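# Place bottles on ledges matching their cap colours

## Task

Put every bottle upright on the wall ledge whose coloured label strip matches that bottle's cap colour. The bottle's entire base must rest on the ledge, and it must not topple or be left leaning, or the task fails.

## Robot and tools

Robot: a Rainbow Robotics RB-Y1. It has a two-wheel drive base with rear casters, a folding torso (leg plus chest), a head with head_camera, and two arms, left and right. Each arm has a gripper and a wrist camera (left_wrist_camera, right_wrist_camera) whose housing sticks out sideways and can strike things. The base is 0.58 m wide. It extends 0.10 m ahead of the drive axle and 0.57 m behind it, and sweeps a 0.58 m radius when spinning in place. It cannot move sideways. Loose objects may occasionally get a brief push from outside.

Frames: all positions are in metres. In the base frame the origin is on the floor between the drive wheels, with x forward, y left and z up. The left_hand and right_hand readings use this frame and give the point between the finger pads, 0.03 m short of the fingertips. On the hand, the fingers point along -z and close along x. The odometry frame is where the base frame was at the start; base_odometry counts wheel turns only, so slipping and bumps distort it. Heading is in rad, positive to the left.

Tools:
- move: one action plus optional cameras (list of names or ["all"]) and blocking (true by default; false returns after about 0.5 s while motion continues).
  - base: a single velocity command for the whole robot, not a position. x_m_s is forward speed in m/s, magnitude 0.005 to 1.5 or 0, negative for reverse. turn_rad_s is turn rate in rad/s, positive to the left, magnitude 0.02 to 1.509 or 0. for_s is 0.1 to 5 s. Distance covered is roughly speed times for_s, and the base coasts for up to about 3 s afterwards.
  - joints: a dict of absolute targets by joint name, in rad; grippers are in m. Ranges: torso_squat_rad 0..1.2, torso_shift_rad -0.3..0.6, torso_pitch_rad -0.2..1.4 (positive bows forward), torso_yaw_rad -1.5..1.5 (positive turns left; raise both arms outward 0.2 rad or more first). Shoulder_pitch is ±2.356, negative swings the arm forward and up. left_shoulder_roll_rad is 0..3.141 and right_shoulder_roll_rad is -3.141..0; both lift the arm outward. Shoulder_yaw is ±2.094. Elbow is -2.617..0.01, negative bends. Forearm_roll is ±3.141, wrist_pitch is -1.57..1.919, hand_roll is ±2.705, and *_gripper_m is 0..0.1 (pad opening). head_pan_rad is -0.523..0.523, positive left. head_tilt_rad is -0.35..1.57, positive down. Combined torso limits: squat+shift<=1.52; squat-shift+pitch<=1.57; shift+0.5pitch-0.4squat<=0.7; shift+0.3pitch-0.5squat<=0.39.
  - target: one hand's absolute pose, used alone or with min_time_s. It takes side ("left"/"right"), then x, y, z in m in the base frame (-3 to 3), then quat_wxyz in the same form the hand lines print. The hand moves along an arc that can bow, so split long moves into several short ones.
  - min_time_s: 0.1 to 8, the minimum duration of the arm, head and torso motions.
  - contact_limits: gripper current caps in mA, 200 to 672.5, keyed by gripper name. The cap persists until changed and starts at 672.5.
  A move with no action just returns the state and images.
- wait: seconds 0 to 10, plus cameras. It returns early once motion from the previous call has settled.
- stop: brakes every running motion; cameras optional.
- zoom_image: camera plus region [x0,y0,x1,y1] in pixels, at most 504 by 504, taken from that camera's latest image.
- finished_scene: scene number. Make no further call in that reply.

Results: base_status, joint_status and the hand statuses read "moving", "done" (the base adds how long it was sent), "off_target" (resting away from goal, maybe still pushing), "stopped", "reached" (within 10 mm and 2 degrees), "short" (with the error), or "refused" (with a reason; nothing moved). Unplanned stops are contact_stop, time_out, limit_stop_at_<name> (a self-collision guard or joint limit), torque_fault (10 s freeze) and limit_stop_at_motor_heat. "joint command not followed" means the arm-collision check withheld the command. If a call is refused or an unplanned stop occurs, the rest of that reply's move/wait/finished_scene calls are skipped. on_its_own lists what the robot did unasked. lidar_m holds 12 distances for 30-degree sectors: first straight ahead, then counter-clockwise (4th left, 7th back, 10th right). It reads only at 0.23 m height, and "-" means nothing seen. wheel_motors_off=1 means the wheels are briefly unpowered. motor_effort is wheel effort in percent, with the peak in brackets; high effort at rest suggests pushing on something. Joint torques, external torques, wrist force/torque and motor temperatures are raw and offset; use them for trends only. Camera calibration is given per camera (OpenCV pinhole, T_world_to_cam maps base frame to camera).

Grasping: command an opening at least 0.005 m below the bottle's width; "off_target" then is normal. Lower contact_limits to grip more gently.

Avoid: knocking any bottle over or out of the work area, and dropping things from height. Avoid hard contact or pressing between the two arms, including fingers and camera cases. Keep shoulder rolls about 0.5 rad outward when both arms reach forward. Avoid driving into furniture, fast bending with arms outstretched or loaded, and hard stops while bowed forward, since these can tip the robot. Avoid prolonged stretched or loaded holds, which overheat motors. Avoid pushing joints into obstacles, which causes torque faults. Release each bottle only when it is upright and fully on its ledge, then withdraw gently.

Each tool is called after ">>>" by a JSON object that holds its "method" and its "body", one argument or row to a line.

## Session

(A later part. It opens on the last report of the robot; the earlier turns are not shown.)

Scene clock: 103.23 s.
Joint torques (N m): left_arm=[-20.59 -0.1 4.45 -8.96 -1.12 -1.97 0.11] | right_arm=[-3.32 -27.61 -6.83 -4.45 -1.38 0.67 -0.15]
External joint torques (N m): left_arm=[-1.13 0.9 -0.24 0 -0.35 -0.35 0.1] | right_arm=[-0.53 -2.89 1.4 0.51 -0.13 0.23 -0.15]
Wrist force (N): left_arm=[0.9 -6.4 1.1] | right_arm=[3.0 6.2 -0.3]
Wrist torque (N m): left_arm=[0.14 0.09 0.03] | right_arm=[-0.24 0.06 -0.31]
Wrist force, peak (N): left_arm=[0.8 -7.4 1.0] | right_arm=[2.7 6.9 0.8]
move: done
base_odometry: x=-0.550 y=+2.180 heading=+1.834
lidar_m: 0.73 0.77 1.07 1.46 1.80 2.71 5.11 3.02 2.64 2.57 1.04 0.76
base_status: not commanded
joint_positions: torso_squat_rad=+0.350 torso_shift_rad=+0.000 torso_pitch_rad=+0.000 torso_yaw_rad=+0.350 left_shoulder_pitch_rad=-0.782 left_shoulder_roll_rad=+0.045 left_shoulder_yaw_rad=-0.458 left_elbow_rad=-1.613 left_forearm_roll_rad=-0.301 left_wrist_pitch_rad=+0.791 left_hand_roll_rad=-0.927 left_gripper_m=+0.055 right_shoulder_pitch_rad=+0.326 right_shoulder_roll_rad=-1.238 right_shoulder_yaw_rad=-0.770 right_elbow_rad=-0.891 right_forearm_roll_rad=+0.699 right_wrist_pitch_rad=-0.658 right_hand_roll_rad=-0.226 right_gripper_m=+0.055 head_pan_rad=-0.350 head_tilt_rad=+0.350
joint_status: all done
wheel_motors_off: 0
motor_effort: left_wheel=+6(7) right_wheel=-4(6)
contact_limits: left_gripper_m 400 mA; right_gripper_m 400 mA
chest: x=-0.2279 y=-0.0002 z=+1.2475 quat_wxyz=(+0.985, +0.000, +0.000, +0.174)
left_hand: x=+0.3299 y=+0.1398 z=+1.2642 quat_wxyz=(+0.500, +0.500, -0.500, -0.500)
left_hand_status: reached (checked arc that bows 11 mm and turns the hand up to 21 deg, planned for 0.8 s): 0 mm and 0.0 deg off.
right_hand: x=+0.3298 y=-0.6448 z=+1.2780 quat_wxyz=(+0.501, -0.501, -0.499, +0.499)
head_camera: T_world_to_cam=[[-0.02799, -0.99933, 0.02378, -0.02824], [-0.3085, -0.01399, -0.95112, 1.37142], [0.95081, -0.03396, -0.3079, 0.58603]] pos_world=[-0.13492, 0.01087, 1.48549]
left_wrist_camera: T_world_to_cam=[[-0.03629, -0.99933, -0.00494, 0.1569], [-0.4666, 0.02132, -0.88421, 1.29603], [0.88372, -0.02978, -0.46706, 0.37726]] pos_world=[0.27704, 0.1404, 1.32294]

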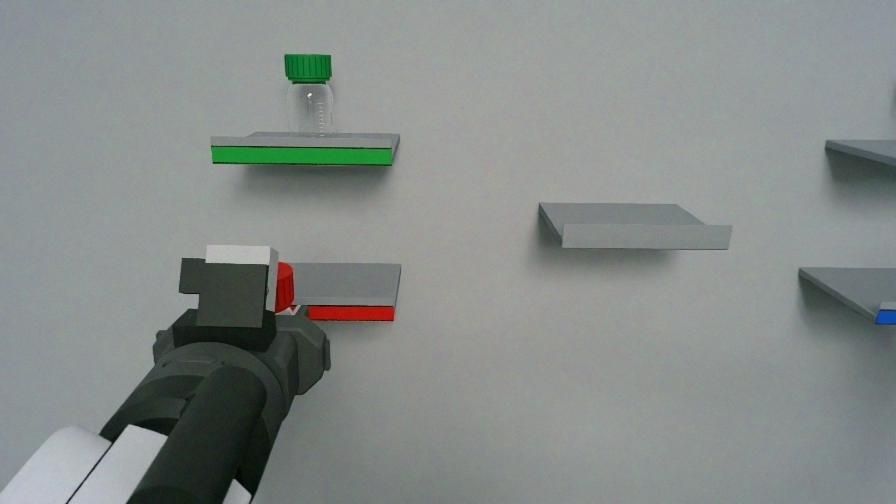

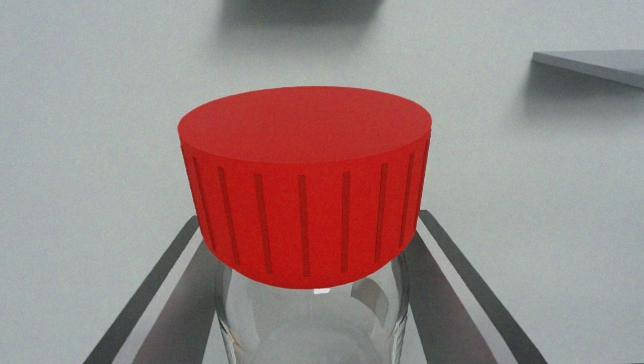

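>>> {"method": "move", "body": {
  "base": {"x_m_s": 0.3, "for_s": 0.89},
  "cameras": ["left_wrist_camera", "right_wrist_camera", "head_camera"]
}}

>>> {"method": "move", "body": {
  "target": {"side": "right", "x": 0.33, "y": -0.645, "z": 1.253, "quat_wxyz": [0.5, -0.5, -0.5, 0.5]},
  "min_time_s": 0.5,
  "cameras": []
}}

>>> {"method": "move", "body": {
  "target": {"side": "left", "x": 0.33, "y": 0.14, "z": 1.239, "quat_wxyz": [0.5, 0.5, -0.5, -0.5]},
  "min_time_s": 0.5,
  "cameras": ["left_wrist_camera", "right_wrist_camera"]
}}

Scene clock: 106.43 s.
Joint torques (N m): left_arm=[-20.77 0.11 4.59 -9.5 -1.13 -2.05 0.07] | right_arm=[-3.62 -27.22 -7.06 -4.77 -1.49 0.61 -0.29]
External joint torques (N m): left_arm=[-1.3 1.11 -0.09 -0.54 -0.35 -0.43 0.06] | right_arm=[-0.83 -2.5 1.17 0.19 -0.24 0.17 -0.28]
Wrist force (N): left_arm=[0.9 -6.6 1.0] | right_arm=[2.4 6.1 0.3]
Wrist torque (N m): left_arm=[0.16 0.10 0.02] | right_arm=[-0.28 -0.05 -0.29]
Wrist force, peak (N): left_arm=[1.1 -6.8 1.2] | right_arm=[2.8 7.2 -0.1]
move: done
base_odometry: x=-0.620 y=+2.441 heading=+1.834
lidar_m: 0.46 0.49 0.67 1.09 1.90 2.44 5.38 3.16 2.66 1.71 0.65 0.48
base_status: done (sent for 0.9 of 0.9 s)
joint_positions: torso_squat_rad=+0.350 torso_shift_rad=+0.000 torso_pitch_rad=+0.000 torso_yaw_rad=+0.350 left_shoulder_pitch_rad=-0.782 left_shoulder_roll_rad=+0.045 left_shoulder_yaw_rad=-0.458 left_elbow_rad=-1.613 left_forearm_roll_rad=-0.301 left_wrist_pitch_rad=+0.791 left_hand_roll_rad=-0.927 left_gripper_m=+0.055 right_shoulder_pitch_rad=+0.326 right_shoulder_roll_rad=-1.238 right_shoulder_yaw_rad=-0.770 right_elbow_rad=-0.891 right_forearm_roll_rad=+0.699 right_wrist_pitch_rad=-0.658 right_hand_roll_rad=-0.226 right_gripper_m=+0.055 head_pan_rad=-0.350 head_tilt_rad=+0.350
joint_status: not commanded
wheel_motors_off: 0
motor_effort: left_wheel=+1(27) right_wheel=-4(31)
contact_limits: left_gripper_m 400 mA; right_gripper_m 400 mA
chest: x=-0.2279 y=-0.0002 z=+1.2475 quat_wxyz=(+0.985, +0.000, +0.000, +0.174)
left_hand: x=+0.3300 y=+0.1399 z=+1.2640 quat_wxyz=(+0.500, +0.500, -0.500, -0.500)
right_hand: x=+0.3298 y=-0.6448 z=+1.2779 quat_wxyz=(+0.501, -0.500, -0.499, +0.499)
pictures: head_camera, left_wrist_camera, right_wrist_camera
head_camera: T_world_to_cam=[[-0.02799, -0.99933, 0.02379, -0.02824], [-0.3085, -0.014, -0.95112, 1.37142], [0.95081, -0.03396, -0.3079, 0.58603]] pos_world=[-0.13492, 0.01087, 1.48549]
left_wrist_camera: T_world_to_cam=[[-0.03615, -0.99933, -0.00489, 0.15689], [-0.46688, 0.02122, -0.88406, 1.29588], [0.88358, -0.02968, -0.46734, 0.37752]] pos_world=[0.27714, 0.1405, 1.32284]
right_wrist_camera: T_world_to_cam=[[-0.01981, -0.9985, 0.05106, -0.70738], [-0.49696, -0.03448, -0.86709, 1.27679], [0.86755, -0.04255, -0.49553, 0.3918]] pos_world=[0.2806, -0.64562, 1.33735]

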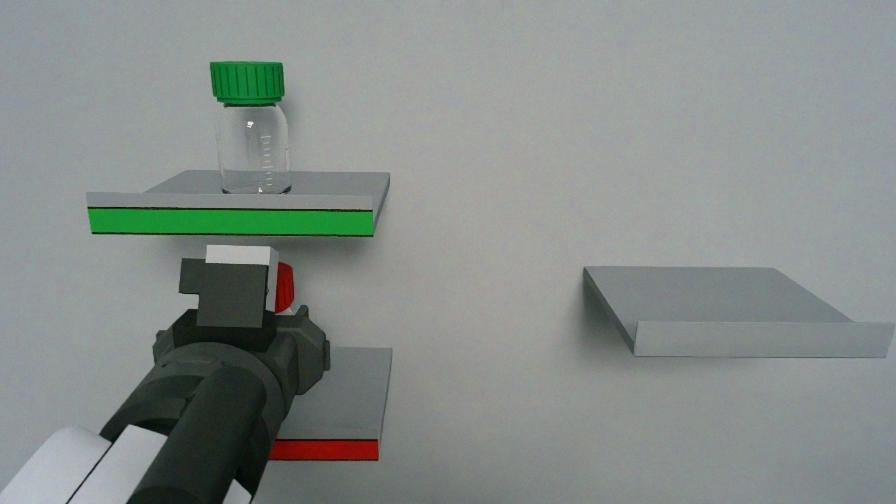

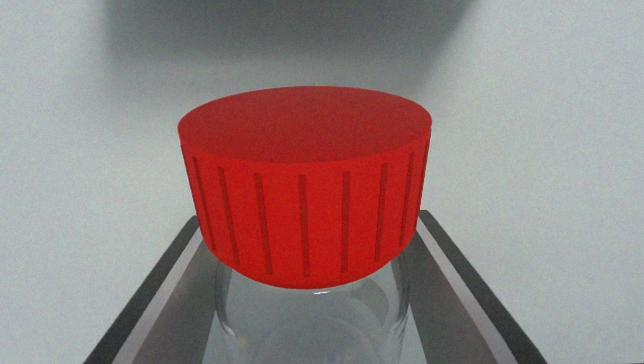

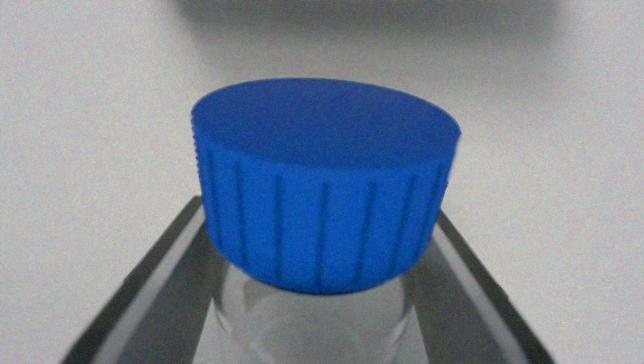

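Scene clock: 107.43 s.
Joint torques (N m): left_arm=[-20.62 0.38 4.52 -9.56 -1.17 -2.04 0.11] | right_arm=[-4.68 -27.84 -5.81 -5.17 -1.44 0.12 0.17]
External joint torques (N m): left_arm=[-1.16 1.37 -0.17 -0.6 -0.39 -0.42 0.1] | right_arm=[-1.71 -2.75 1.93 0.3 -0.13 -0.18 0.18]
Wrist force (N): left_arm=[1.1 -6.5 0.6] | right_arm=[2.5 6.1 0.6]
Wrist torque (N m): left_arm=[0.13 0.11 0.02] | right_arm=[-0.25 -0.01 -0.32]
Wrist force, peak (N): left_arm=[1.3 -6.8 1.2] | right_arm=[2.7 7.4 0.5]
move: done
base_odometry: x=-0.620 y=+2.441 heading=+1.834
lidar_m: 0.47 0.48 0.67 1.09 1.90 2.45 5.37 3.16 2.67 1.72 0.66 0.48
base_status: not commanded
joint_positions: torso_squat_rad=+0.350 torso_shift_rad=+0.000 torso_pitch_rad=+0.000 torso_yaw_rad=+0.350 left_shoulder_pitch_rad=-0.782 left_shoulder_roll_rad=+0.045 left_shoulder_yaw_rad=-0.458 left_elbow_rad=-1.613 left_forearm_roll_rad=-0.301 left_wrist_pitch_rad=+0.791 left_hand_roll_rad=-0.927 left_gripper_m=+0.055 right_shoulder_pitch_rad=+0.273 right_shoulder_roll_rad=-1.194 right_shoulder_yaw_rad=-0.752 right_elbow_rad=-0.847 right_forearm_roll_rad=+0.698 right_wrist_pitch_rad=-0.686 right_hand_roll_rad=-0.152 right_gripper_m=+0.055 head_pan_rad=-0.350 head_tilt_rad=+0.350
joint_status: all done
wheel_motors_off: 0
motor_effort: left_wheel=+1(1) right_wheel=-4(5)
contact_limits: left_gripper_m 400 mA; right_gripper_m 400 mA
chest: x=-0.2279 y=-0.0002 z=+1.2475 quat_wxyz=(+0.985, +0.000, +0.000, +0.174)
left_hand: x=+0.3300 y=+0.1399 z=+1.2640 quat_wxyz=(+0.500, +0.500, -0.500, -0.500)
right_hand: x=+0.3298 y=-0.6451 z=+1.2528 quat_wxyz=(+0.500, -0.500, -0.500, +0.500)
right_hand_status: reached (checked arc that bows 1 mm and turns the hand up to 0 deg, planned for 0.5 s): 0 mm and 0.1 deg off.

Scene clock: 108.27 s.
Joint torques (N m): left_arm=[-20.65 -1.93 2.79 -9.57 -1.14 -2.04 0.57] | right_arm=[-3.46 -28.13 -6.54 -4.97 -1.57 0.12 0.19]
External joint torques (N m): left_arm=[-1.52 -0.3 -1.65 -0.25 -0.39 -0.45 0.56] | right_arm=[-0.49 -3.04 1.2 0.5 -0.26 -0.17 0.19]
Wrist force (N): left_arm=[0.9 -6.5 0.8] | right_arm=[2.0 6.4 0.9]
Wrist torque (N m): left_arm=[0.13 0.10 -0.12] | right_arm=[-0.25 -0.02 -0.27]
Wrist force, peak (N): left_arm=[0.6 -7.1 1.2] | right_arm=[2.6 7.0 0.7]
move: done
base_odometry: x=-0.620 y=+2.441 heading=+1.834
lidar_m: 0.46 0.49 0.67 1.09 1.90 2.45 5.38 3.17 2.66 1.72 0.65 0.48
base_status: not commanded
joint_positions: torso_squat_rad=+0.350 torso_shift_rad=+0.000 torso_pitch_rad=+0.000 torso_yaw_rad=+0.350 left_shoulder_pitch_rad=-0.729 left_shoulder_roll_rad=+0.037 left_shoulder_yaw_rad=-0.475 left_elbow_rad=-1.591 left_forearm_roll_rad=-0.345 left_wrist_pitch_rad=+0.733 left_hand_roll_rad=-0.903 left_gripper_m=+0.055 right_shoulder_pitch_rad=+0.273 right_shoulder_roll_rad=-1.194 right_shoulder_yaw_rad=-0.752 right_elbow_rad=-0.847 right_forearm_roll_rad=+0.698 right_wrist_pitch_rad=-0.686 right_hand_roll_rad=-0.152 right_gripper_m=+0.055 head_pan_rad=-0.350 head_tilt_rad=+0.350
joint_status: all done
wheel_motors_off: 0
motor_effort: left_wheel=+1(2) right_wheel=-4(5)
contact_limits: left_gripper_m 400 mA; right_gripper_m 400 mA
chest: x=-0.2279 y=-0.0002 z=+1.2475 quat_wxyz=(+0.985, +0.000, +0.000, +0.174)
left_hand: x=+0.3294 y=+0.1396 z=+1.2392 quat_wxyz=(+0.500, +0.498, -0.499, -0.502)
left_hand_status: reached (checked arc that bows 1 mm and turns the hand up to 0 deg, planned for 0.5 s): 1 mm and 0.3 deg off.
right_hand: x=+0.3298 y=-0.6451 z=+1.2528 quat_wxyz=(+0.500, -0.500, -0.500, +0.500)
left_wrist_camera: T_world_to_cam=[[-0.03884, -0.99923, -0.00592, 0.15854], [-0.47071, 0.02353, -0.88197, 1.27201], [0.88143, -0.03147, -0.47126, 0.37222]] pos_world=[0.27682, 0.1402, 1.29824]
right_wrist_camera: T_world_to_cam=[[-0.01775, -0.99853, 0.05126, -0.70726], [-0.4968, -0.03569, -0.86713, 1.25425], [0.86768, -0.04086, -0.49544, 0.38027]] pos_world=[0.28061, -0.64592, 1.31225]

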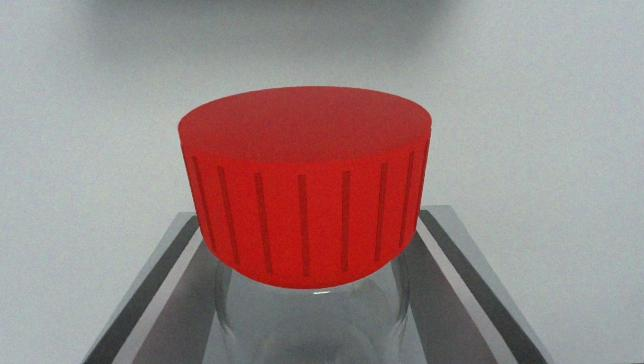

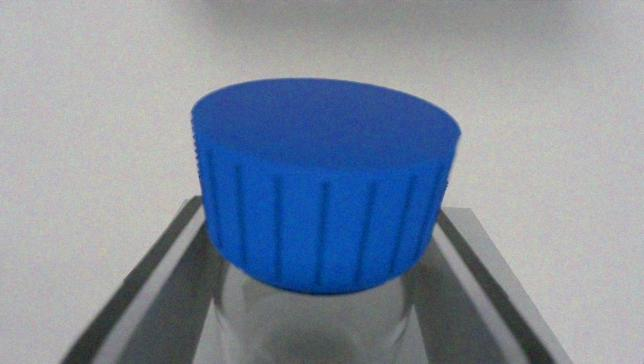

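>>> {"method": "move", "body": {
  "target": {"side": "right", "x": 0.33, "y": -0.645, "z": 1.2495, "quat_wxyz": [0.5, -0.5, -0.5, 0.5]},
  "min_time_s": 0.3,
  "cameras": []
}}

>>> {"method": "move", "body": {
  "target": {"side": "left", "x": 0.33, "y": 0.14, "z": 1.2355, "quat_wxyz": [0.5, 0.5, -0.5, -0.5]},
  "min_time_s": 0.3,
  "cameras": []
}}

>>> {"method": "move", "body": {
  "target": {"side": "right", "x": 0.33, "y": -0.645, "z": 1.2475, "quat_wxyz": [0.5, -0.5, -0.5, 0.5]},
  "min_time_s": 0.3,
  "cameras": []
}}

Scene clock: 109.37 s.
Joint torques (N m): left_arm=[-20.56 -1.81 3.19 -9.58 -1.09 -2.01 0.43] | right_arm=[-3.43 -25.59 -4.11 -4.44 -0.71 0.08 -0.02]
External joint torques (N m): left_arm=[-1.43 -0.18 -1.25 -0.26 -0.35 -0.42 0.42] | right_arm=[-0.4 -0.44 3.55 1.1 0.61 -0.2 -0.01]
Wrist force (N): left_arm=[1.0 -6.7 1.0] | right_arm=[1.2 0.7 1.6]
Wrist torque (N m): left_arm=[0.17 0.11 -0.10] | right_arm=[-0.40 0.11 -0.07]
Wrist force, peak (N): left_arm=[0.9 -6.9 0.8] | right_arm=[2.1 6.7 0.8]
move: done
base_odometry: x=-0.620 y=+2.441 heading=+1.834
lidar_m: 0.47 0.49 0.68 1.08 1.90 2.44 5.37 3.16 2.67 1.72 0.66 0.48
base_status: not commanded
joint_positions: torso_squat_rad=+0.350 torso_shift_rad=+0.000 torso_pitch_rad=+0.000 torso_yaw_rad=+0.350 left_shoulder_pitch_rad=-0.729 left_shoulder_roll_rad=+0.037 left_shoulder_yaw_rad=-0.475 left_elbow_rad=-1.591 left_forearm_roll_rad=-0.345 left_wrist_pitch_rad=+0.733 left_hand_roll_rad=-0.903 left_gripper_m=+0.055 right_shoulder_pitch_rad=+0.265 right_shoulder_roll_rad=-1.189 right_shoulder_yaw_rad=-0.751 right_elbow_rad=-0.839 right_forearm_roll_rad=+0.698 right_wrist_pitch_rad=-0.691 right_hand_roll_rad=-0.141 right_gripper_m=+0.055 head_pan_rad=-0.350 head_tilt_rad=+0.350
joint_status: all done
wheel_motors_off: 0
motor_effort: left_wheel=+1(1) right_wheel=-4(5)
contact_limits: left_gripper_m 400 mA; right_gripper_m 400 mA
chest: x=-0.2279 y=-0.0002 z=+1.2475 quat_wxyz=(+0.985, +0.000, +0.000, +0.174)
left_hand: x=+0.3294 y=+0.1396 z=+1.2392 quat_wxyz=(+0.500, +0.498, -0.499, -0.502)
right_hand: x=+0.3300 y=-0.6450 z=+1.2500 quat_wxyz=(+0.500, -0.500, -0.500, +0.500)
right_hand_status: reached (checked arc that bows 0 mm and turns the hand up to 0 deg, planned for 0.3 s): 1 mm and 0.0 deg off.

Scene clock: 110.00 s.
Joint torques (N m): left_arm=[-20.07 -2.08 3.71 -9.59 -1.08 -2.21 0.56] | right_arm=[-2.98 -25.44 -4.64 -4.44 -0.94 -0.05 0.1]
External joint torques (N m): left_arm=[-0.98 -0.32 -0.62 -0.18 -0.35 -0.63 0.55] | right_arm=[0.04 -0.29 3.02 1.11 0.37 -0.33 0.11]
Wrist force (N): left_arm=[1.2 -6.3 0.7] | right_arm=[1.7 0.3 1.5]
Wrist torque (N m): left_arm=[0.12 0.13 -0.10] | right_arm=[-0.28 0.20 -0.06]
Wrist force, peak (N): left_arm=[0.8 -7.0 1.2] | right_arm=[1.5 1.0 1.9]
move: done
base_odometry: x=-0.620 y=+2.441 heading=+1.834
lidar_m: 0.47 0.49 0.68 1.08 1.90 2.45 5.37 3.16 2.66 1.72 0.66 0.48
base_status: not commanded
joint_positions: torso_squat_rad=+0.350 torso_shift_rad=+0.000 torso_pitch_rad=+0.000 torso_yaw_rad=+0.350 left_shoulder_pitch_rad=-0.720 left_shoulder_roll_rad=+0.032 left_shoulder_yaw_rad=-0.475 left_elbow_rad=-1.582 left_forearm_roll_rad=-0.363 left_wrist_pitch_rad=+0.717 left_hand_roll_rad=-0.894 left_gripper_m=+0.055 right_shoulder_pitch_rad=+0.265 right_shoulder_roll_rad=-1.189 right_shoulder_yaw_rad=-0.751 right_elbow_rad=-0.839 right_forearm_roll_rad=+0.698 right_wrist_pitch_rad=-0.691 right_hand_roll_rad=-0.141 right_gripper_m=+0.055 head_pan_rad=-0.350 head_tilt_rad=+0.350
joint_status: all done
wheel_motors_off: 0
motor_effort: left_wheel=+1(2) right_wheel=-4(5)
contact_limits: left_gripper_m 400 mA; right_gripper_m 400 mA
chest: x=-0.2279 y=-0.0002 z=+1.2475 quat_wxyz=(+0.985, +0.000, +0.000, +0.174)
left_hand: x=+0.3299 y=+0.1401 z=+1.2356 quat_wxyz=(+0.500, +0.500, -0.500, -0.500)
left_hand_status: reached (checked arc that bows 0 mm and turns the hand up to 0 deg, planned for 0.3 s): 0 mm and 0.0 deg off.
right_hand: x=+0.3300 y=-0.6450 z=+1.2500 quat_wxyz=(+0.500, -0.500, -0.500, +0.500)

Scene clock: 110.63 s.
Joint torques (N m): left_arm=[-20.08 -2.26 3.74 -9.56 -0.96 -2.11 0.67] | right_arm=[-2.16 -21.57 -1.6 -3.24 -0.36 -0.75 -0.21]
External joint torques (N m): left_arm=[-0.99 -0.5 -0.59 -0.15 -0.22 -0.53 0.65] | right_arm=[0.89 3.61 6.01 2.35 0.95 -1.02 -0.2]
Wrist force (N): left_arm=[1.1 -6.8 1.2] | right_arm=[0.1 -5.2 2.9]
Wrist torque (N m): left_arm=[0.17 0.13 -0.10] | right_arm=[-0.38 0.14 0.10]
Wrist force, peak (N): left_arm=[1.1 -6.8 1.2] | right_arm=[-0.2 -5.5 2.7]
move: done
base_odometry: x=-0.620 y=+2.441 heading=+1.834
lidar_m: 0.47 0.49 0.68 1.09 1.89 2.45 5.37 3.17 2.67 1.72 0.66 0.48
base_status: not commanded
joint_positions: torso_squat_rad=+0.350 torso_shift_rad=+0.000 torso_pitch_rad=+0.000 torso_yaw_rad=+0.350 left_shoulder_pitch_rad=-0.720 left_shoulder_roll_rad=+0.032 left_shoulder_yaw_rad=-0.475 left_elbow_rad=-1.582 left_forearm_roll_rad=-0.363 left_wrist_pitch_rad=+0.717 left_hand_roll_rad=-0.894 left_gripper_m=+0.055 right_shoulder_pitch_rad=+0.259 right_shoulder_roll_rad=-1.187 right_shoulder_yaw_rad=-0.750 right_elbow_rad=-0.835 right_forearm_roll_rad=+0.698 right_wrist_pitch_rad=-0.693 right_hand_roll_rad=-0.135 right_gripper_m=+0.055 head_pan_rad=-0.350 head_tilt_rad=+0.350
joint_status: all done
wheel_motors_off: 0
motor_effort: left_wheel=+1(1) right_wheel=-4(5)
contact_limits: left_gripper_m 400 mA; right_gripper_m 400 mA
chest: x=-0.2280 y=-0.0002 z=+1.2475 quat_wxyz=(+0.985, +0.000, +0.000, +0.174)
left_hand: x=+0.3298 y=+0.1401 z=+1.2357 quat_wxyz=(+0.500, +0.500, -0.500, -0.500)
right_hand: x=+0.3301 y=-0.6449 z=+1.2491 quat_wxyz=(+0.499, -0.501, -0.500, +0.500)
right_hand_status: reached (checked arc that bows 0 mm and turns the hand up to 0 deg, planned for 0.3 s): 2 mm and 0.1 deg off.

>>> {"method": "move", "body": {
  "target": {"side": "right", "x": 0.33, "y": -0.645, "z": 1.2502, "quat_wxyz": [0.5, -0.5, -0.5, 0.5]},
  "min_time_s": 0.3,
  "cameras": []
}}

>>> {"method": "move", "body": {
  "target": {"side": "left", "x": 0.33, "y": 0.14, "z": 1.2327, "quat_wxyz": [0.5, 0.5, -0.5, -0.5]},
  "min_time_s": 0.3,
  "cameras": []
}}

>>> {"method": "move", "body": {
  "target": {"side": "left", "x": 0.33, "y": 0.14, "z": 1.2305, "quat_wxyz": [0.5, 0.5, -0.5, -0.5]},
  "min_time_s": 0.3,
  "cameras": []
}}

Scene clock: 111.83 s.
Joint torques (N m): left_arm=[-20.01 -2.37 3.74 -9.41 -1.01 -2.07 0.54] | right_arm=[-1.47 -26.8 -4.58 -5.5 -1.09 0.02 -0.45]
External joint torques (N m): left_arm=[-0.92 -0.61 -0.59 0 -0.28 -0.49 0.53] | right_arm=[1.56 -1.63 3.07 0.05 0.23 -0.26 -0.44]
Wrist force (N): left_arm=[0.8 -6.7 0.9] | right_arm=[1.3 4.0 0.4]
Wrist torque (N m): left_arm=[0.17 0.11 -0.10] | right_arm=[-0.26 0.02 -0.01]
Wrist force, peak (N): left_arm=[1.1 -6.9 0.9] | right_arm=[0.1 -5.6 2.4]
move: done
base_odometry: x=-0.620 y=+2.441 heading=+1.834
lidar_m: 0.47 0.49 0.68 1.09 1.90 2.46 5.38 3.16 2.66 1.71 0.66 0.49
base_status: not commanded
joint_positions: torso_squat_rad=+0.350 torso_shift_rad=+0.000 torso_pitch_rad=+0.000 torso_yaw_rad=+0.350 left_shoulder_pitch_rad=-0.720 left_shoulder_roll_rad=+0.032 left_shoulder_yaw_rad=-0.475 left_elbow_rad=-1.582 left_forearm_roll_rad=-0.363 left_wrist_pitch_rad=+0.717 left_hand_roll_rad=-0.894 left_gripper_m=+0.055 right_shoulder_pitch_rad=+0.263 right_shoulder_roll_rad=-1.190 right_shoulder_yaw_rad=-0.750 right_elbow_rad=-0.837 right_forearm_roll_rad=+0.698 right_wrist_pitch_rad=-0.692 right_hand_roll_rad=-0.141 right_gripper_m=+0.055 head_pan_rad=-0.350 head_tilt_rad=+0.350
joint_status: all done
wheel_motors_off: 0
motor_effort: left_wheel=+1(1) right_wheel=-4(5)
contact_limits: left_gripper_m 400 mA; right_gripper_m 400 mA
chest: x=-0.2280 y=-0.0002 z=+1.2475 quat_wxyz=(+0.985, +0.000, +0.000, +0.174)
left_hand: x=+0.3298 y=+0.1401 z=+1.2357 quat_wxyz=(+0.500, +0.500, -0.500, -0.500)
right_hand: x=+0.3301 y=-0.6450 z=+1.2506 quat_wxyz=(+0.500, -0.500, -0.500, +0.500)
right_hand_status: reached (checked arc that bows 0 mm and turns the hand up to 0 deg, planned for 0.3 s): 0 mm and 0.1 deg off.

Scene clock: 112.47 s.
Joint torques (N m): left_arm=[-18.05 -2.63 1.57 -8.1 -0.48 -1.38 0.59] | right_arm=[-2.09 -26.83 -4.21 -5.34 -1.14 0.23 -0.28]
External joint torques (N m): left_arm=[1.01 -0.79 -2.71 1.35 0.24 0.19 0.58] | right_arm=[0.95 -1.66 3.44 0.21 0.17 -0.05 -0.27]
Wrist force (N): left_arm=[-0.5 -1.5 0.3] | right_arm=[2.0 4.5 1.2]
Wrist torque (N m): left_arm=[0.25 0.17 -0.11] | right_arm=[-0.29 0.06 -0.02]
Wrist force, peak (N): left_arm=[0.7 -6.7 1.0] | right_arm=[2.2 5.4 1.6]
move: done
base_odometry: x=-0.620 y=+2.441 heading=+1.834
lidar_m: 0.46 0.48 0.68 1.09 1.90 2.44 5.37 3.16 2.66 1.72 0.66 0.49
base_status: not commanded
joint_positions: torso_squat_rad=+0.350 torso_shift_rad=+0.000 torso_pitch_rad=+0.000 torso_yaw_rad=+0.350 left_shoulder_pitch_rad=-0.715 left_shoulder_roll_rad=+0.029 left_shoulder_yaw_rad=-0.475 left_elbow_rad=-1.578 left_forearm_roll_rad=-0.371 left_wrist_pitch_rad=+0.708 left_hand_roll_rad=-0.890 left_gripper_m=+0.055 right_shoulder_pitch_rad=+0.263 right_shoulder_roll_rad=-1.190 right_shoulder_yaw_rad=-0.750 right_elbow_rad=-0.837 right_forearm_roll_rad=+0.698 right_wrist_pitch_rad=-0.692 right_hand_roll_rad=-0.141 right_gripper_m=+0.055 head_pan_rad=-0.350 head_tilt_rad=+0.350
joint_status: all done
wheel_motors_off: 0
motor_effort: left_wheel=+1(2) right_wheel=-4(5)
contact_limits: left_gripper_m 400 mA; right_gripper_m 400 mA
chest: x=-0.2280 y=-0.0002 z=+1.2475 quat_wxyz=(+0.985, +0.000, +0.000, +0.174)
left_hand: x=+0.3300 y=+0.1402 z=+1.2334 quat_wxyz=(+0.500, +0.500, -0.500, -0.500)
left_hand_status: reached (checked arc that bows 0 mm and turns the hand up to 0 deg, planned for 0.3 s): 1 mm and 0.1 deg off.
right_hand: x=+0.3301 y=-0.6451 z=+1.2506 quat_wxyz=(+0.500, -0.500, -0.500, +0.500)

Scene clock: 113.10 s.
Joint torques (N m): left_arm=[-13.32 -2.54 -0.42 -4.73 0.5 -0.18 0.5] | right_arm=[-1.53 -27.03 -4.96 -5.37 -1.11 0.15 -0.39]
External joint torques (N m): left_arm=[5.71 -0.66 -4.67 4.75 1.22 1.4 0.48] | right_arm=[1.5 -1.86 2.69 0.18 0.2 -0.12 -0.38]
Wrist force (N): left_arm=[-2.7 6.4 -1.7] | right_arm=[1.5 4.6 0.6]
Wrist torque (N m): left_arm=[0.40 0.13 -0.09] | right_arm=[-0.25 0.02 -0.04]
Wrist force, peak (N): left_arm=[-2.7 6.8 -1.5] | right_arm=[2.4 5.3 1.3]
move: done
base_odometry: x=-0.620 y=+2.441 heading=+1.834
lidar_m: 0.46 0.48 0.68 1.09 1.91 2.46 5.37 3.16 2.66 1.72 0.66 0.48
base_status: not commanded
joint_positions: torso_squat_rad=+0.350 torso_shift_rad=+0.000 torso_pitch_rad=+0.000 torso_yaw_rad=+0.350 left_shoulder_pitch_rad=-0.711 left_shoulder_roll_rad=+0.028 left_shoulder_yaw_rad=-0.476 left_elbow_rad=-1.575 left_forearm_roll_rad=-0.376 left_wrist_pitch_rad=+0.701 left_hand_roll_rad=-0.888 left_gripper_m=+0.055 right_shoulder_pitch_rad=+0.263 right_shoulder_roll_rad=-1.190 right_shoulder_yaw_rad=-0.750 right_elbow_rad=-0.837 right_forearm_roll_rad=+0.698 right_wrist_pitch_rad=-0.692 right_hand_roll_rad=-0.141 right_gripper_m=+0.055 head_pan_rad=-0.350 head_tilt_rad=+0.350
joint_status: all done
wheel_motors_off: 0
motor_effort: left_wheel=+1(1) right_wheel=-4(5)
contact_limits: left_gripper_m 400 mA; right_gripper_m 400 mA
chest: x=-0.2281 y=-0.0002 z=+1.2475 quat_wxyz=(+0.985, +0.000, +0.000, +0.174)
left_hand: x=+0.3300 y=+0.1401 z=+1.2323 quat_wxyz=(+0.499, +0.501, -0.501, -0.499)
left_hand_status: reached (checked arc that bows 0 mm and turns the hand up to 0 deg, planned for 0.3 s): 2 mm and 0.2 deg off.
right_hand: x=+0.3301 y=-0.6451 z=+1.2505 quat_wxyz=(+0.500, -0.500, -0.500, +0.500)

>>> {"method": "move", "body": {
  "target": {"side": "left", "x": 0.33, "y": 0.14, "z": 1.2337, "quat_wxyz": [0.5, 0.5, -0.5, -0.5]},
  "min_time_s": 0.3,
  "cameras": []
}}

>>> {"method": "move", "body": {
  "joints": {"left_gripper_m": 0.1, "right_gripper_m": 0.1},
  "cameras": ["left_wrist_camera", "right_wrist_camera"]
}}

>>> {"method": "move", "body": {
  "base": {"x_m_s": -0.3, "for_s": 1.0},
  "cameras": ["head_camera", "left_wrist_camera", "right_wrist_camera"]
}}

Scene clock: 114.10 s.
Joint torques (N m): left_arm=[-19.57 -0.35 3.29 -9.74 -0.66 -1.45 0.11] | right_arm=[-1.45 -26.6 -4.63 -5.04 -1.35 0.13 -0.32]
External joint torques (N m): left_arm=[-0.51 1.48 -1 -0.3 0.08 0.12 0.1] | right_arm=[1.59 -1.42 3.02 0.51 -0.04 -0.14 -0.31]
Wrist force (N): left_arm=[0.7 -5.5 0.9] | right_arm=[1.7 3.6 1.2]
Wrist torque (N m): left_arm=[0.20 0.10 0.04] | right_arm=[-0.28 -0.02 -0.05]
Wrist force, peak (N): left_arm=[-2.6 6.5 -1.5] | right_arm=[2.5 5.6 0.4]
move: done
base_odometry: x=-0.620 y=+2.441 heading=+1.834
lidar_m: 0.46 0.49 0.68 1.09 1.90 2.45 5.37 3.16 2.66 1.72 0.67 0.48
base_status: not commanded
joint_positions: torso_squat_rad=+0.350 torso_shift_rad=+0.000 torso_pitch_rad=+0.000 torso_yaw_rad=+0.350 left_shoulder_pitch_rad=-0.716 left_shoulder_roll_rad=+0.029 left_shoulder_yaw_rad=-0.475 left_elbow_rad=-1.578 left_forearm_roll_rad=-0.369 left_wrist_pitch_rad=+0.710 left_hand_roll_rad=-0.891 left_gripper_m=+0.055 right_shoulder_pitch_rad=+0.263 right_shoulder_roll_rad=-1.190 right_shoulder_yaw_rad=-0.750 right_elbow_rad=-0.837 right_forearm_roll_rad=+0.698 right_wrist_pitch_rad=-0.692 right_hand_roll_rad=-0.141 right_gripper_m=+0.055 head_pan_rad=-0.350 head_tilt_rad=+0.350
joint_status: all done
wheel_motors_off: 0
motor_effort: left_wheel=+1(1) right_wheel=-3(5)
contact_limits: left_gripper_m 400 mA; right_gripper_m 400 mA
chest: x=-0.2281 y=-0.0002 z=+1.2475 quat_wxyz=(+0.985, +0.000, +0.000, +0.174)
left_hand: x=+0.3300 y=+0.1399 z=+1.2340 quat_wxyz=(+0.500, +0.500, -0.500, -0.500)
left_hand_status: reached (checked arc that bows 0 mm and turns the hand up to 0 deg, planned for 0.3 s): 0 mm and 0.0 deg off.
right_hand: x=+0.3301 y=-0.6450 z=+1.2505 quat_wxyz=(+0.500, -0.500, -0.500, +0.500)

Scene clock: 115.10 s.
Joint torques (N m): left_arm=[-19.59 -0.5 3.71 -9.73 -0.58 -1.5 0.03] | right_arm=[-1.28 -27.13 -5.07 -5.02 -1.02 0.09 -0.26]
External joint torques (N m): left_arm=[-0.53 1.33 -0.58 -0.29 0.15 0.08 0.02] | right_arm=[1.75 -1.96 2.58 0.53 0.29 -0.19 -0.25]
Wrist force (N): left_arm=[1.0 -5.0 1.1] | right_arm=[2.3 4.5 0.4]
Wrist torque (N m): left_arm=[0.17 0.11 0.01] | right_arm=[-0.21 0.03 -0.09]
Wrist force, peak (N): left_arm=[0.9 -5.4 0.7] | right_arm=[2.4 5.7 0.2]
move: done
base_odometry: x=-0.620 y=+2.441 heading=+1.834
lidar_m: 0.46 0.48 0.67 1.09 1.90 2.46 5.38 3.16 2.66 1.72 0.66 0.48
base_status: not commanded
joint_positions: torso_squat_rad=+0.350 torso_shift_rad=+0.000 torso_pitch_rad=+0.000 torso_yaw_rad=+0.350 left_shoulder_pitch_rad=-0.716 left_shoulder_roll_rad=+0.029 left_shoulder_yaw_rad=-0.475 left_elbow_rad=-1.578 left_forearm_roll_rad=-0.369 left_wrist_pitch_rad=+0.710 left_hand_roll_rad=-0.891 left_gripper_m=+0.100 right_shoulder_pitch_rad=+0.263 right_shoulder_roll_rad=-1.190 right_shoulder_yaw_rad=-0.750 right_elbow_rad=-0.837 right_forearm_roll_rad=+0.698 right_wrist_pitch_rad=-0.692 right_hand_roll_rad=-0.141 right_gripper_m=+0.100 head_pan_rad=-0.350 head_tilt_rad=+0.350
joint_status: all done
wheel_motors_off: 0
motor_effort: left_wheel=+1(1) right_wheel=-3(5)
contact_limits: left_gripper_m 400 mA; right_gripper_m 400 mA
chest: x=-0.2281 y=-0.0002 z=+1.2475 quat_wxyz=(+0.985, +0.000, +0.000, +0.174)
left_hand: x=+0.3300 y=+0.1399 z=+1.2340 quat_wxyz=(+0.500, +0.500, -0.500, -0.500)
right_hand: x=+0.3301 y=-0.6450 z=+1.2505 quat_wxyz=(+0.500, -0.500, -0.500, +0.500)
left_wrist_camera: T_world_to_cam=[[-0.03615, -0.99933, -0.00491, 0.15677], [-0.46629, 0.02122, -0.88438, 1.26947], [0.88389, -0.02968, -0.46675, 0.36268]] pos_world=[0.27704, 0.1405, 1.29274]
right_wrist_camera: T_world_to_cam=[[-0.01686, -0.99853, 0.05151, -0.7077], [-0.4957, -0.03639, -0.86773, 1.25225], [0.86833, -0.04016, -0.49436, 0.37785]] pos_world=[0.28071, -0.64592, 1.30986]

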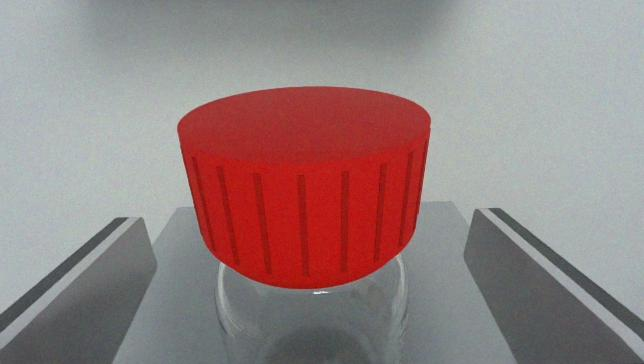

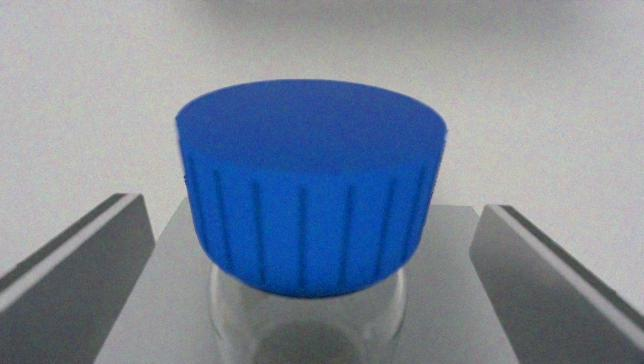

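Scene clock: 117.33 s.
Joint torques (N m): left_arm=[-19.9 -0.65 3.52 -9.8 -0.63 -1.61 0.07] | right_arm=[-2.11 -26.94 -5.18 -4.89 -1.35 -0.1 -0.27]
External joint torques (N m): left_arm=[-0.83 1.17 -0.77 -0.35 0.1 -0.03 0.06] | right_arm=[0.92 -1.77 2.47 0.66 -0.04 -0.38 -0.26]
Wrist force (N): left_arm=[1.0 -4.9 0.9] | right_arm=[2.8 4.4 0.9]
Wrist torque (N m): left_arm=[0.17 0.11 0.04] | right_arm=[-0.24 0.06 -0.09]
Wrist force, peak (N): left_arm=[0.8 -5.3 0.9] | right_arm=[2.9 5.5 0.8]
move: done
base_odometry: x=-0.542 y=+2.151 heading=+1.835
lidar_m: 0.76 0.80 1.11 2.06 1.79 2.69 5.08 3.02 2.64 2.57 1.07 0.79
base_status: done (sent for 1 of 1 s)
joint_positions: torso_squat_rad=+0.350 torso_shift_rad=+0.000 torso_pitch_rad=+0.000 torso_yaw_rad=+0.350 left_shoulder_pitch_rad=-0.716 left_shoulder_roll_rad=+0.029 left_shoulder_yaw_rad=-0.475 left_elbow_rad=-1.578 left_forearm_roll_rad=-0.369 left_wrist_pitch_rad=+0.710 left_hand_roll_rad=-0.891 left_gripper_m=+0.100 right_shoulder_pitch_rad=+0.263 right_shoulder_roll_rad=-1.190 right_shoulder_yaw_rad=-0.750 right_elbow_rad=-0.837 right_forearm_roll_rad=+0.698 right_wrist_pitch_rad=-0.692 right_hand_roll_rad=-0.141 right_gripper_m=+0.100 head_pan_rad=-0.350 head_tilt_rad=+0.350
joint_status: not commanded
wheel_motors_off: 0
motor_effort: left_wheel=+5(31) right_wheel=-2(22)
contact_limits: left_gripper_m 400 mA; right_gripper_m 400 mA
chest: x=-0.2281 y=-0.0002 z=+1.2475 quat_wxyz=(+0.985, +0.000, +0.000, +0.174)
left_hand: x=+0.3299 y=+0.1399 z=+1.2340 quat_wxyz=(+0.500, +0.500, -0.500, -0.500)
right_hand: x=+0.3300 y=-0.6451 z=+1.2504 quat_wxyz=(+0.500, -0.500, -0.500, +0.500)
head_camera: T_world_to_cam=[[-0.02797, -0.99932, 0.02387, -0.02837], [-0.3082, -0.01409, -0.95122, 1.37163], [0.95091, -0.03396, -0.3076, 0.58582]] pos_world=[-0.13512, 0.01087, 1.48559]
left_wrist_camera: T_world_to_cam=[[-0.03615, -0.99933, -0.00491, 0.15677], [-0.46629, 0.02122, -0.88438, 1.26947], [0.88389, -0.02968, -0.46675, 0.36268]] pos_world=[0.27704, 0.1405, 1.29274]
right_wrist_camera: T_world_to_cam=[[-0.0169, -0.99853, 0.05143, -0.70768], [-0.49578, -0.0363, -0.86769, 1.25214], [0.86829, -0.04016, -0.49444, 0.378]] pos_world=[0.28061, -0.64602, 1.30976]

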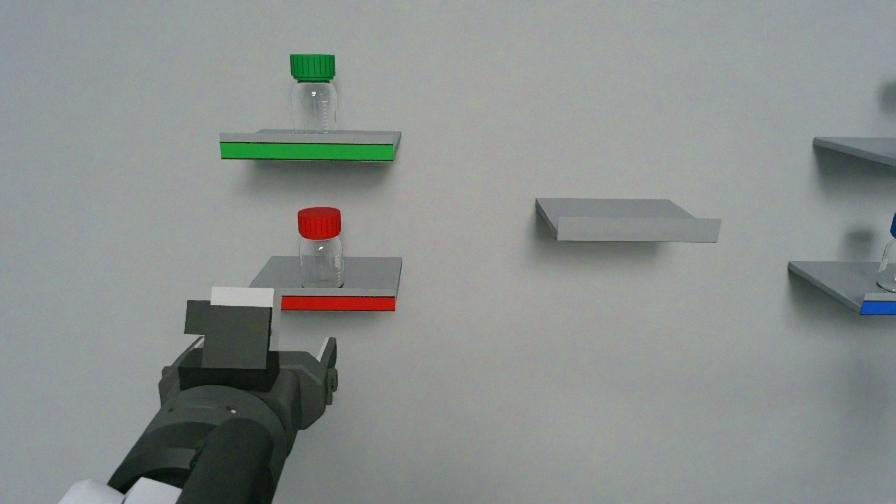

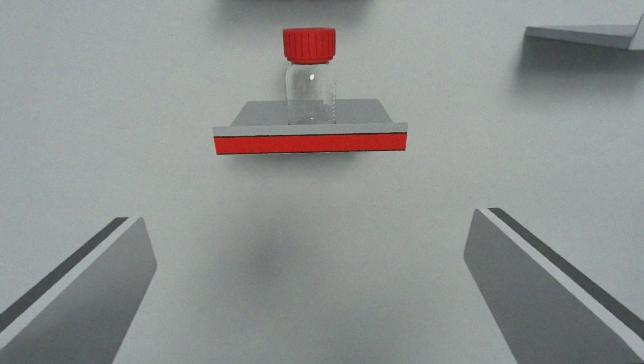

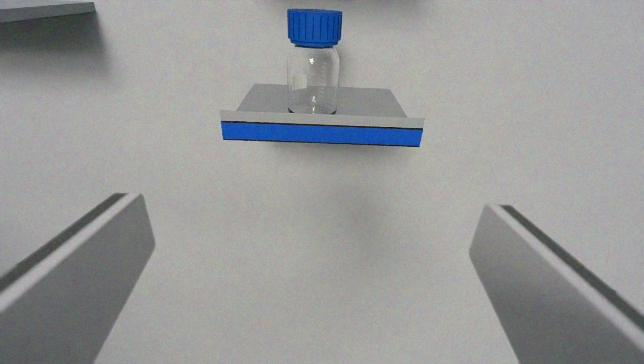

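>>> {"method": "move", "body": {
  "joints": {"head_pan_rad": -0.523},
  "min_time_s": 0.2,
  "cameras": ["head_camera"]
}}

Scene clock: 118.27 s.
Joint torques (N m): left_arm=[-19.84 -0.22 3.62 -9.99 -0.66 -1.51 -0.08] | right_arm=[-2.52 -27.03 -5.25 -4.96 -1.17 0.15 -0.17]
External joint torques (N m): left_arm=[-0.77 1.61 -0.67 -0.54 0.07 0.06 -0.1] | right_arm=[0.51 -1.86 2.4 0.58 0.15 -0.13 -0.16]
Wrist force (N): left_arm=[0.9 -5.1 1.2] | right_arm=[2.7 5.1 0.6]
Wrist torque (N m): left_arm=[0.18 0.10 0.03] | right_arm=[-0.30 0.07 -0.05]
Wrist force, peak (N): left_arm=[1.0 -5.2 1.1] | right_arm=[2.4 5.6 0.7]
move: done
base_odometry: x=-0.542 y=+2.151 heading=+1.835
lidar_m: 0.76 0.80 1.11 2.05 1.79 2.69 5.08 3.02 2.64 2.57 1.07 0.79
base_status: not commanded
joint_positions: torso_squat_rad=+0.350 torso_shift_rad=+0.000 torso_pitch_rad=+0.000 torso_yaw_rad=+0.350 left_shoulder_pitch_rad=-0.716 left_shoulder_roll_rad=+0.029 left_shoulder_yaw_rad=-0.475 left_elbow_rad=-1.578 left_forearm_roll_rad=-0.369 left_wrist_pitch_rad=+0.710 left_hand_roll_rad=-0.891 left_gripper_m=+0.100 right_shoulder_pitch_rad=+0.263 right_shoulder_roll_rad=-1.190 right_shoulder_yaw_rad=-0.750 right_elbow_rad=-0.837 right_forearm_roll_rad=+0.698 right_wrist_pitch_rad=-0.692 right_hand_roll_rad=-0.141 right_gripper_m=+0.100 head_pan_rad=-0.522 head_tilt_rad=+0.350
joint_status: all done
wheel_motors_off: 0
motor_effort: left_wheel=+5(5) right_wheel=-2(3)
contact_limits: left_gripper_m 400 mA; right_gripper_m 400 mA
chest: x=-0.2281 y=-0.0002 z=+1.2475 quat_wxyz=(+0.985, +0.000, +0.000, +0.174)
left_hand: x=+0.3300 y=+0.1399 z=+1.2340 quat_wxyz=(+0.500, +0.500, -0.500, -0.500)
right_hand: x=+0.3300 y=-0.6451 z=+1.2504 quat_wxyz=(+0.500, -0.500, -0.500, +0.500)
head_camera: T_world_to_cam=[[-0.19862, -0.97979, 0.02384, -0.06388], [-0.30616, 0.03892, -0.95118, 1.37152], [0.93103, -0.19623, -0.3077, 0.58303]] pos_world=[-0.1356, -0.00156, 1.48549]

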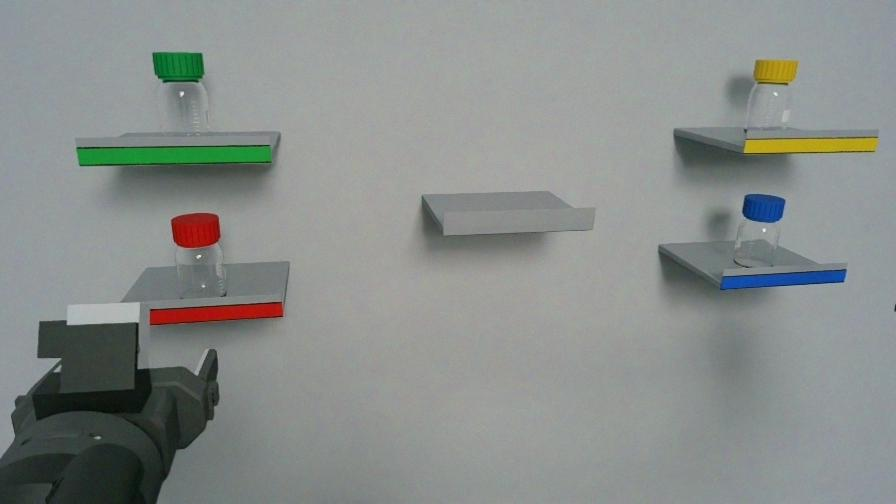

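All four bottles are standing on the ledges that match their caps, so I'm finishing the scene.

>>> {"method": "finished_scene", "body": {
  "scene": 2
}}

The scene is finished: the task was done.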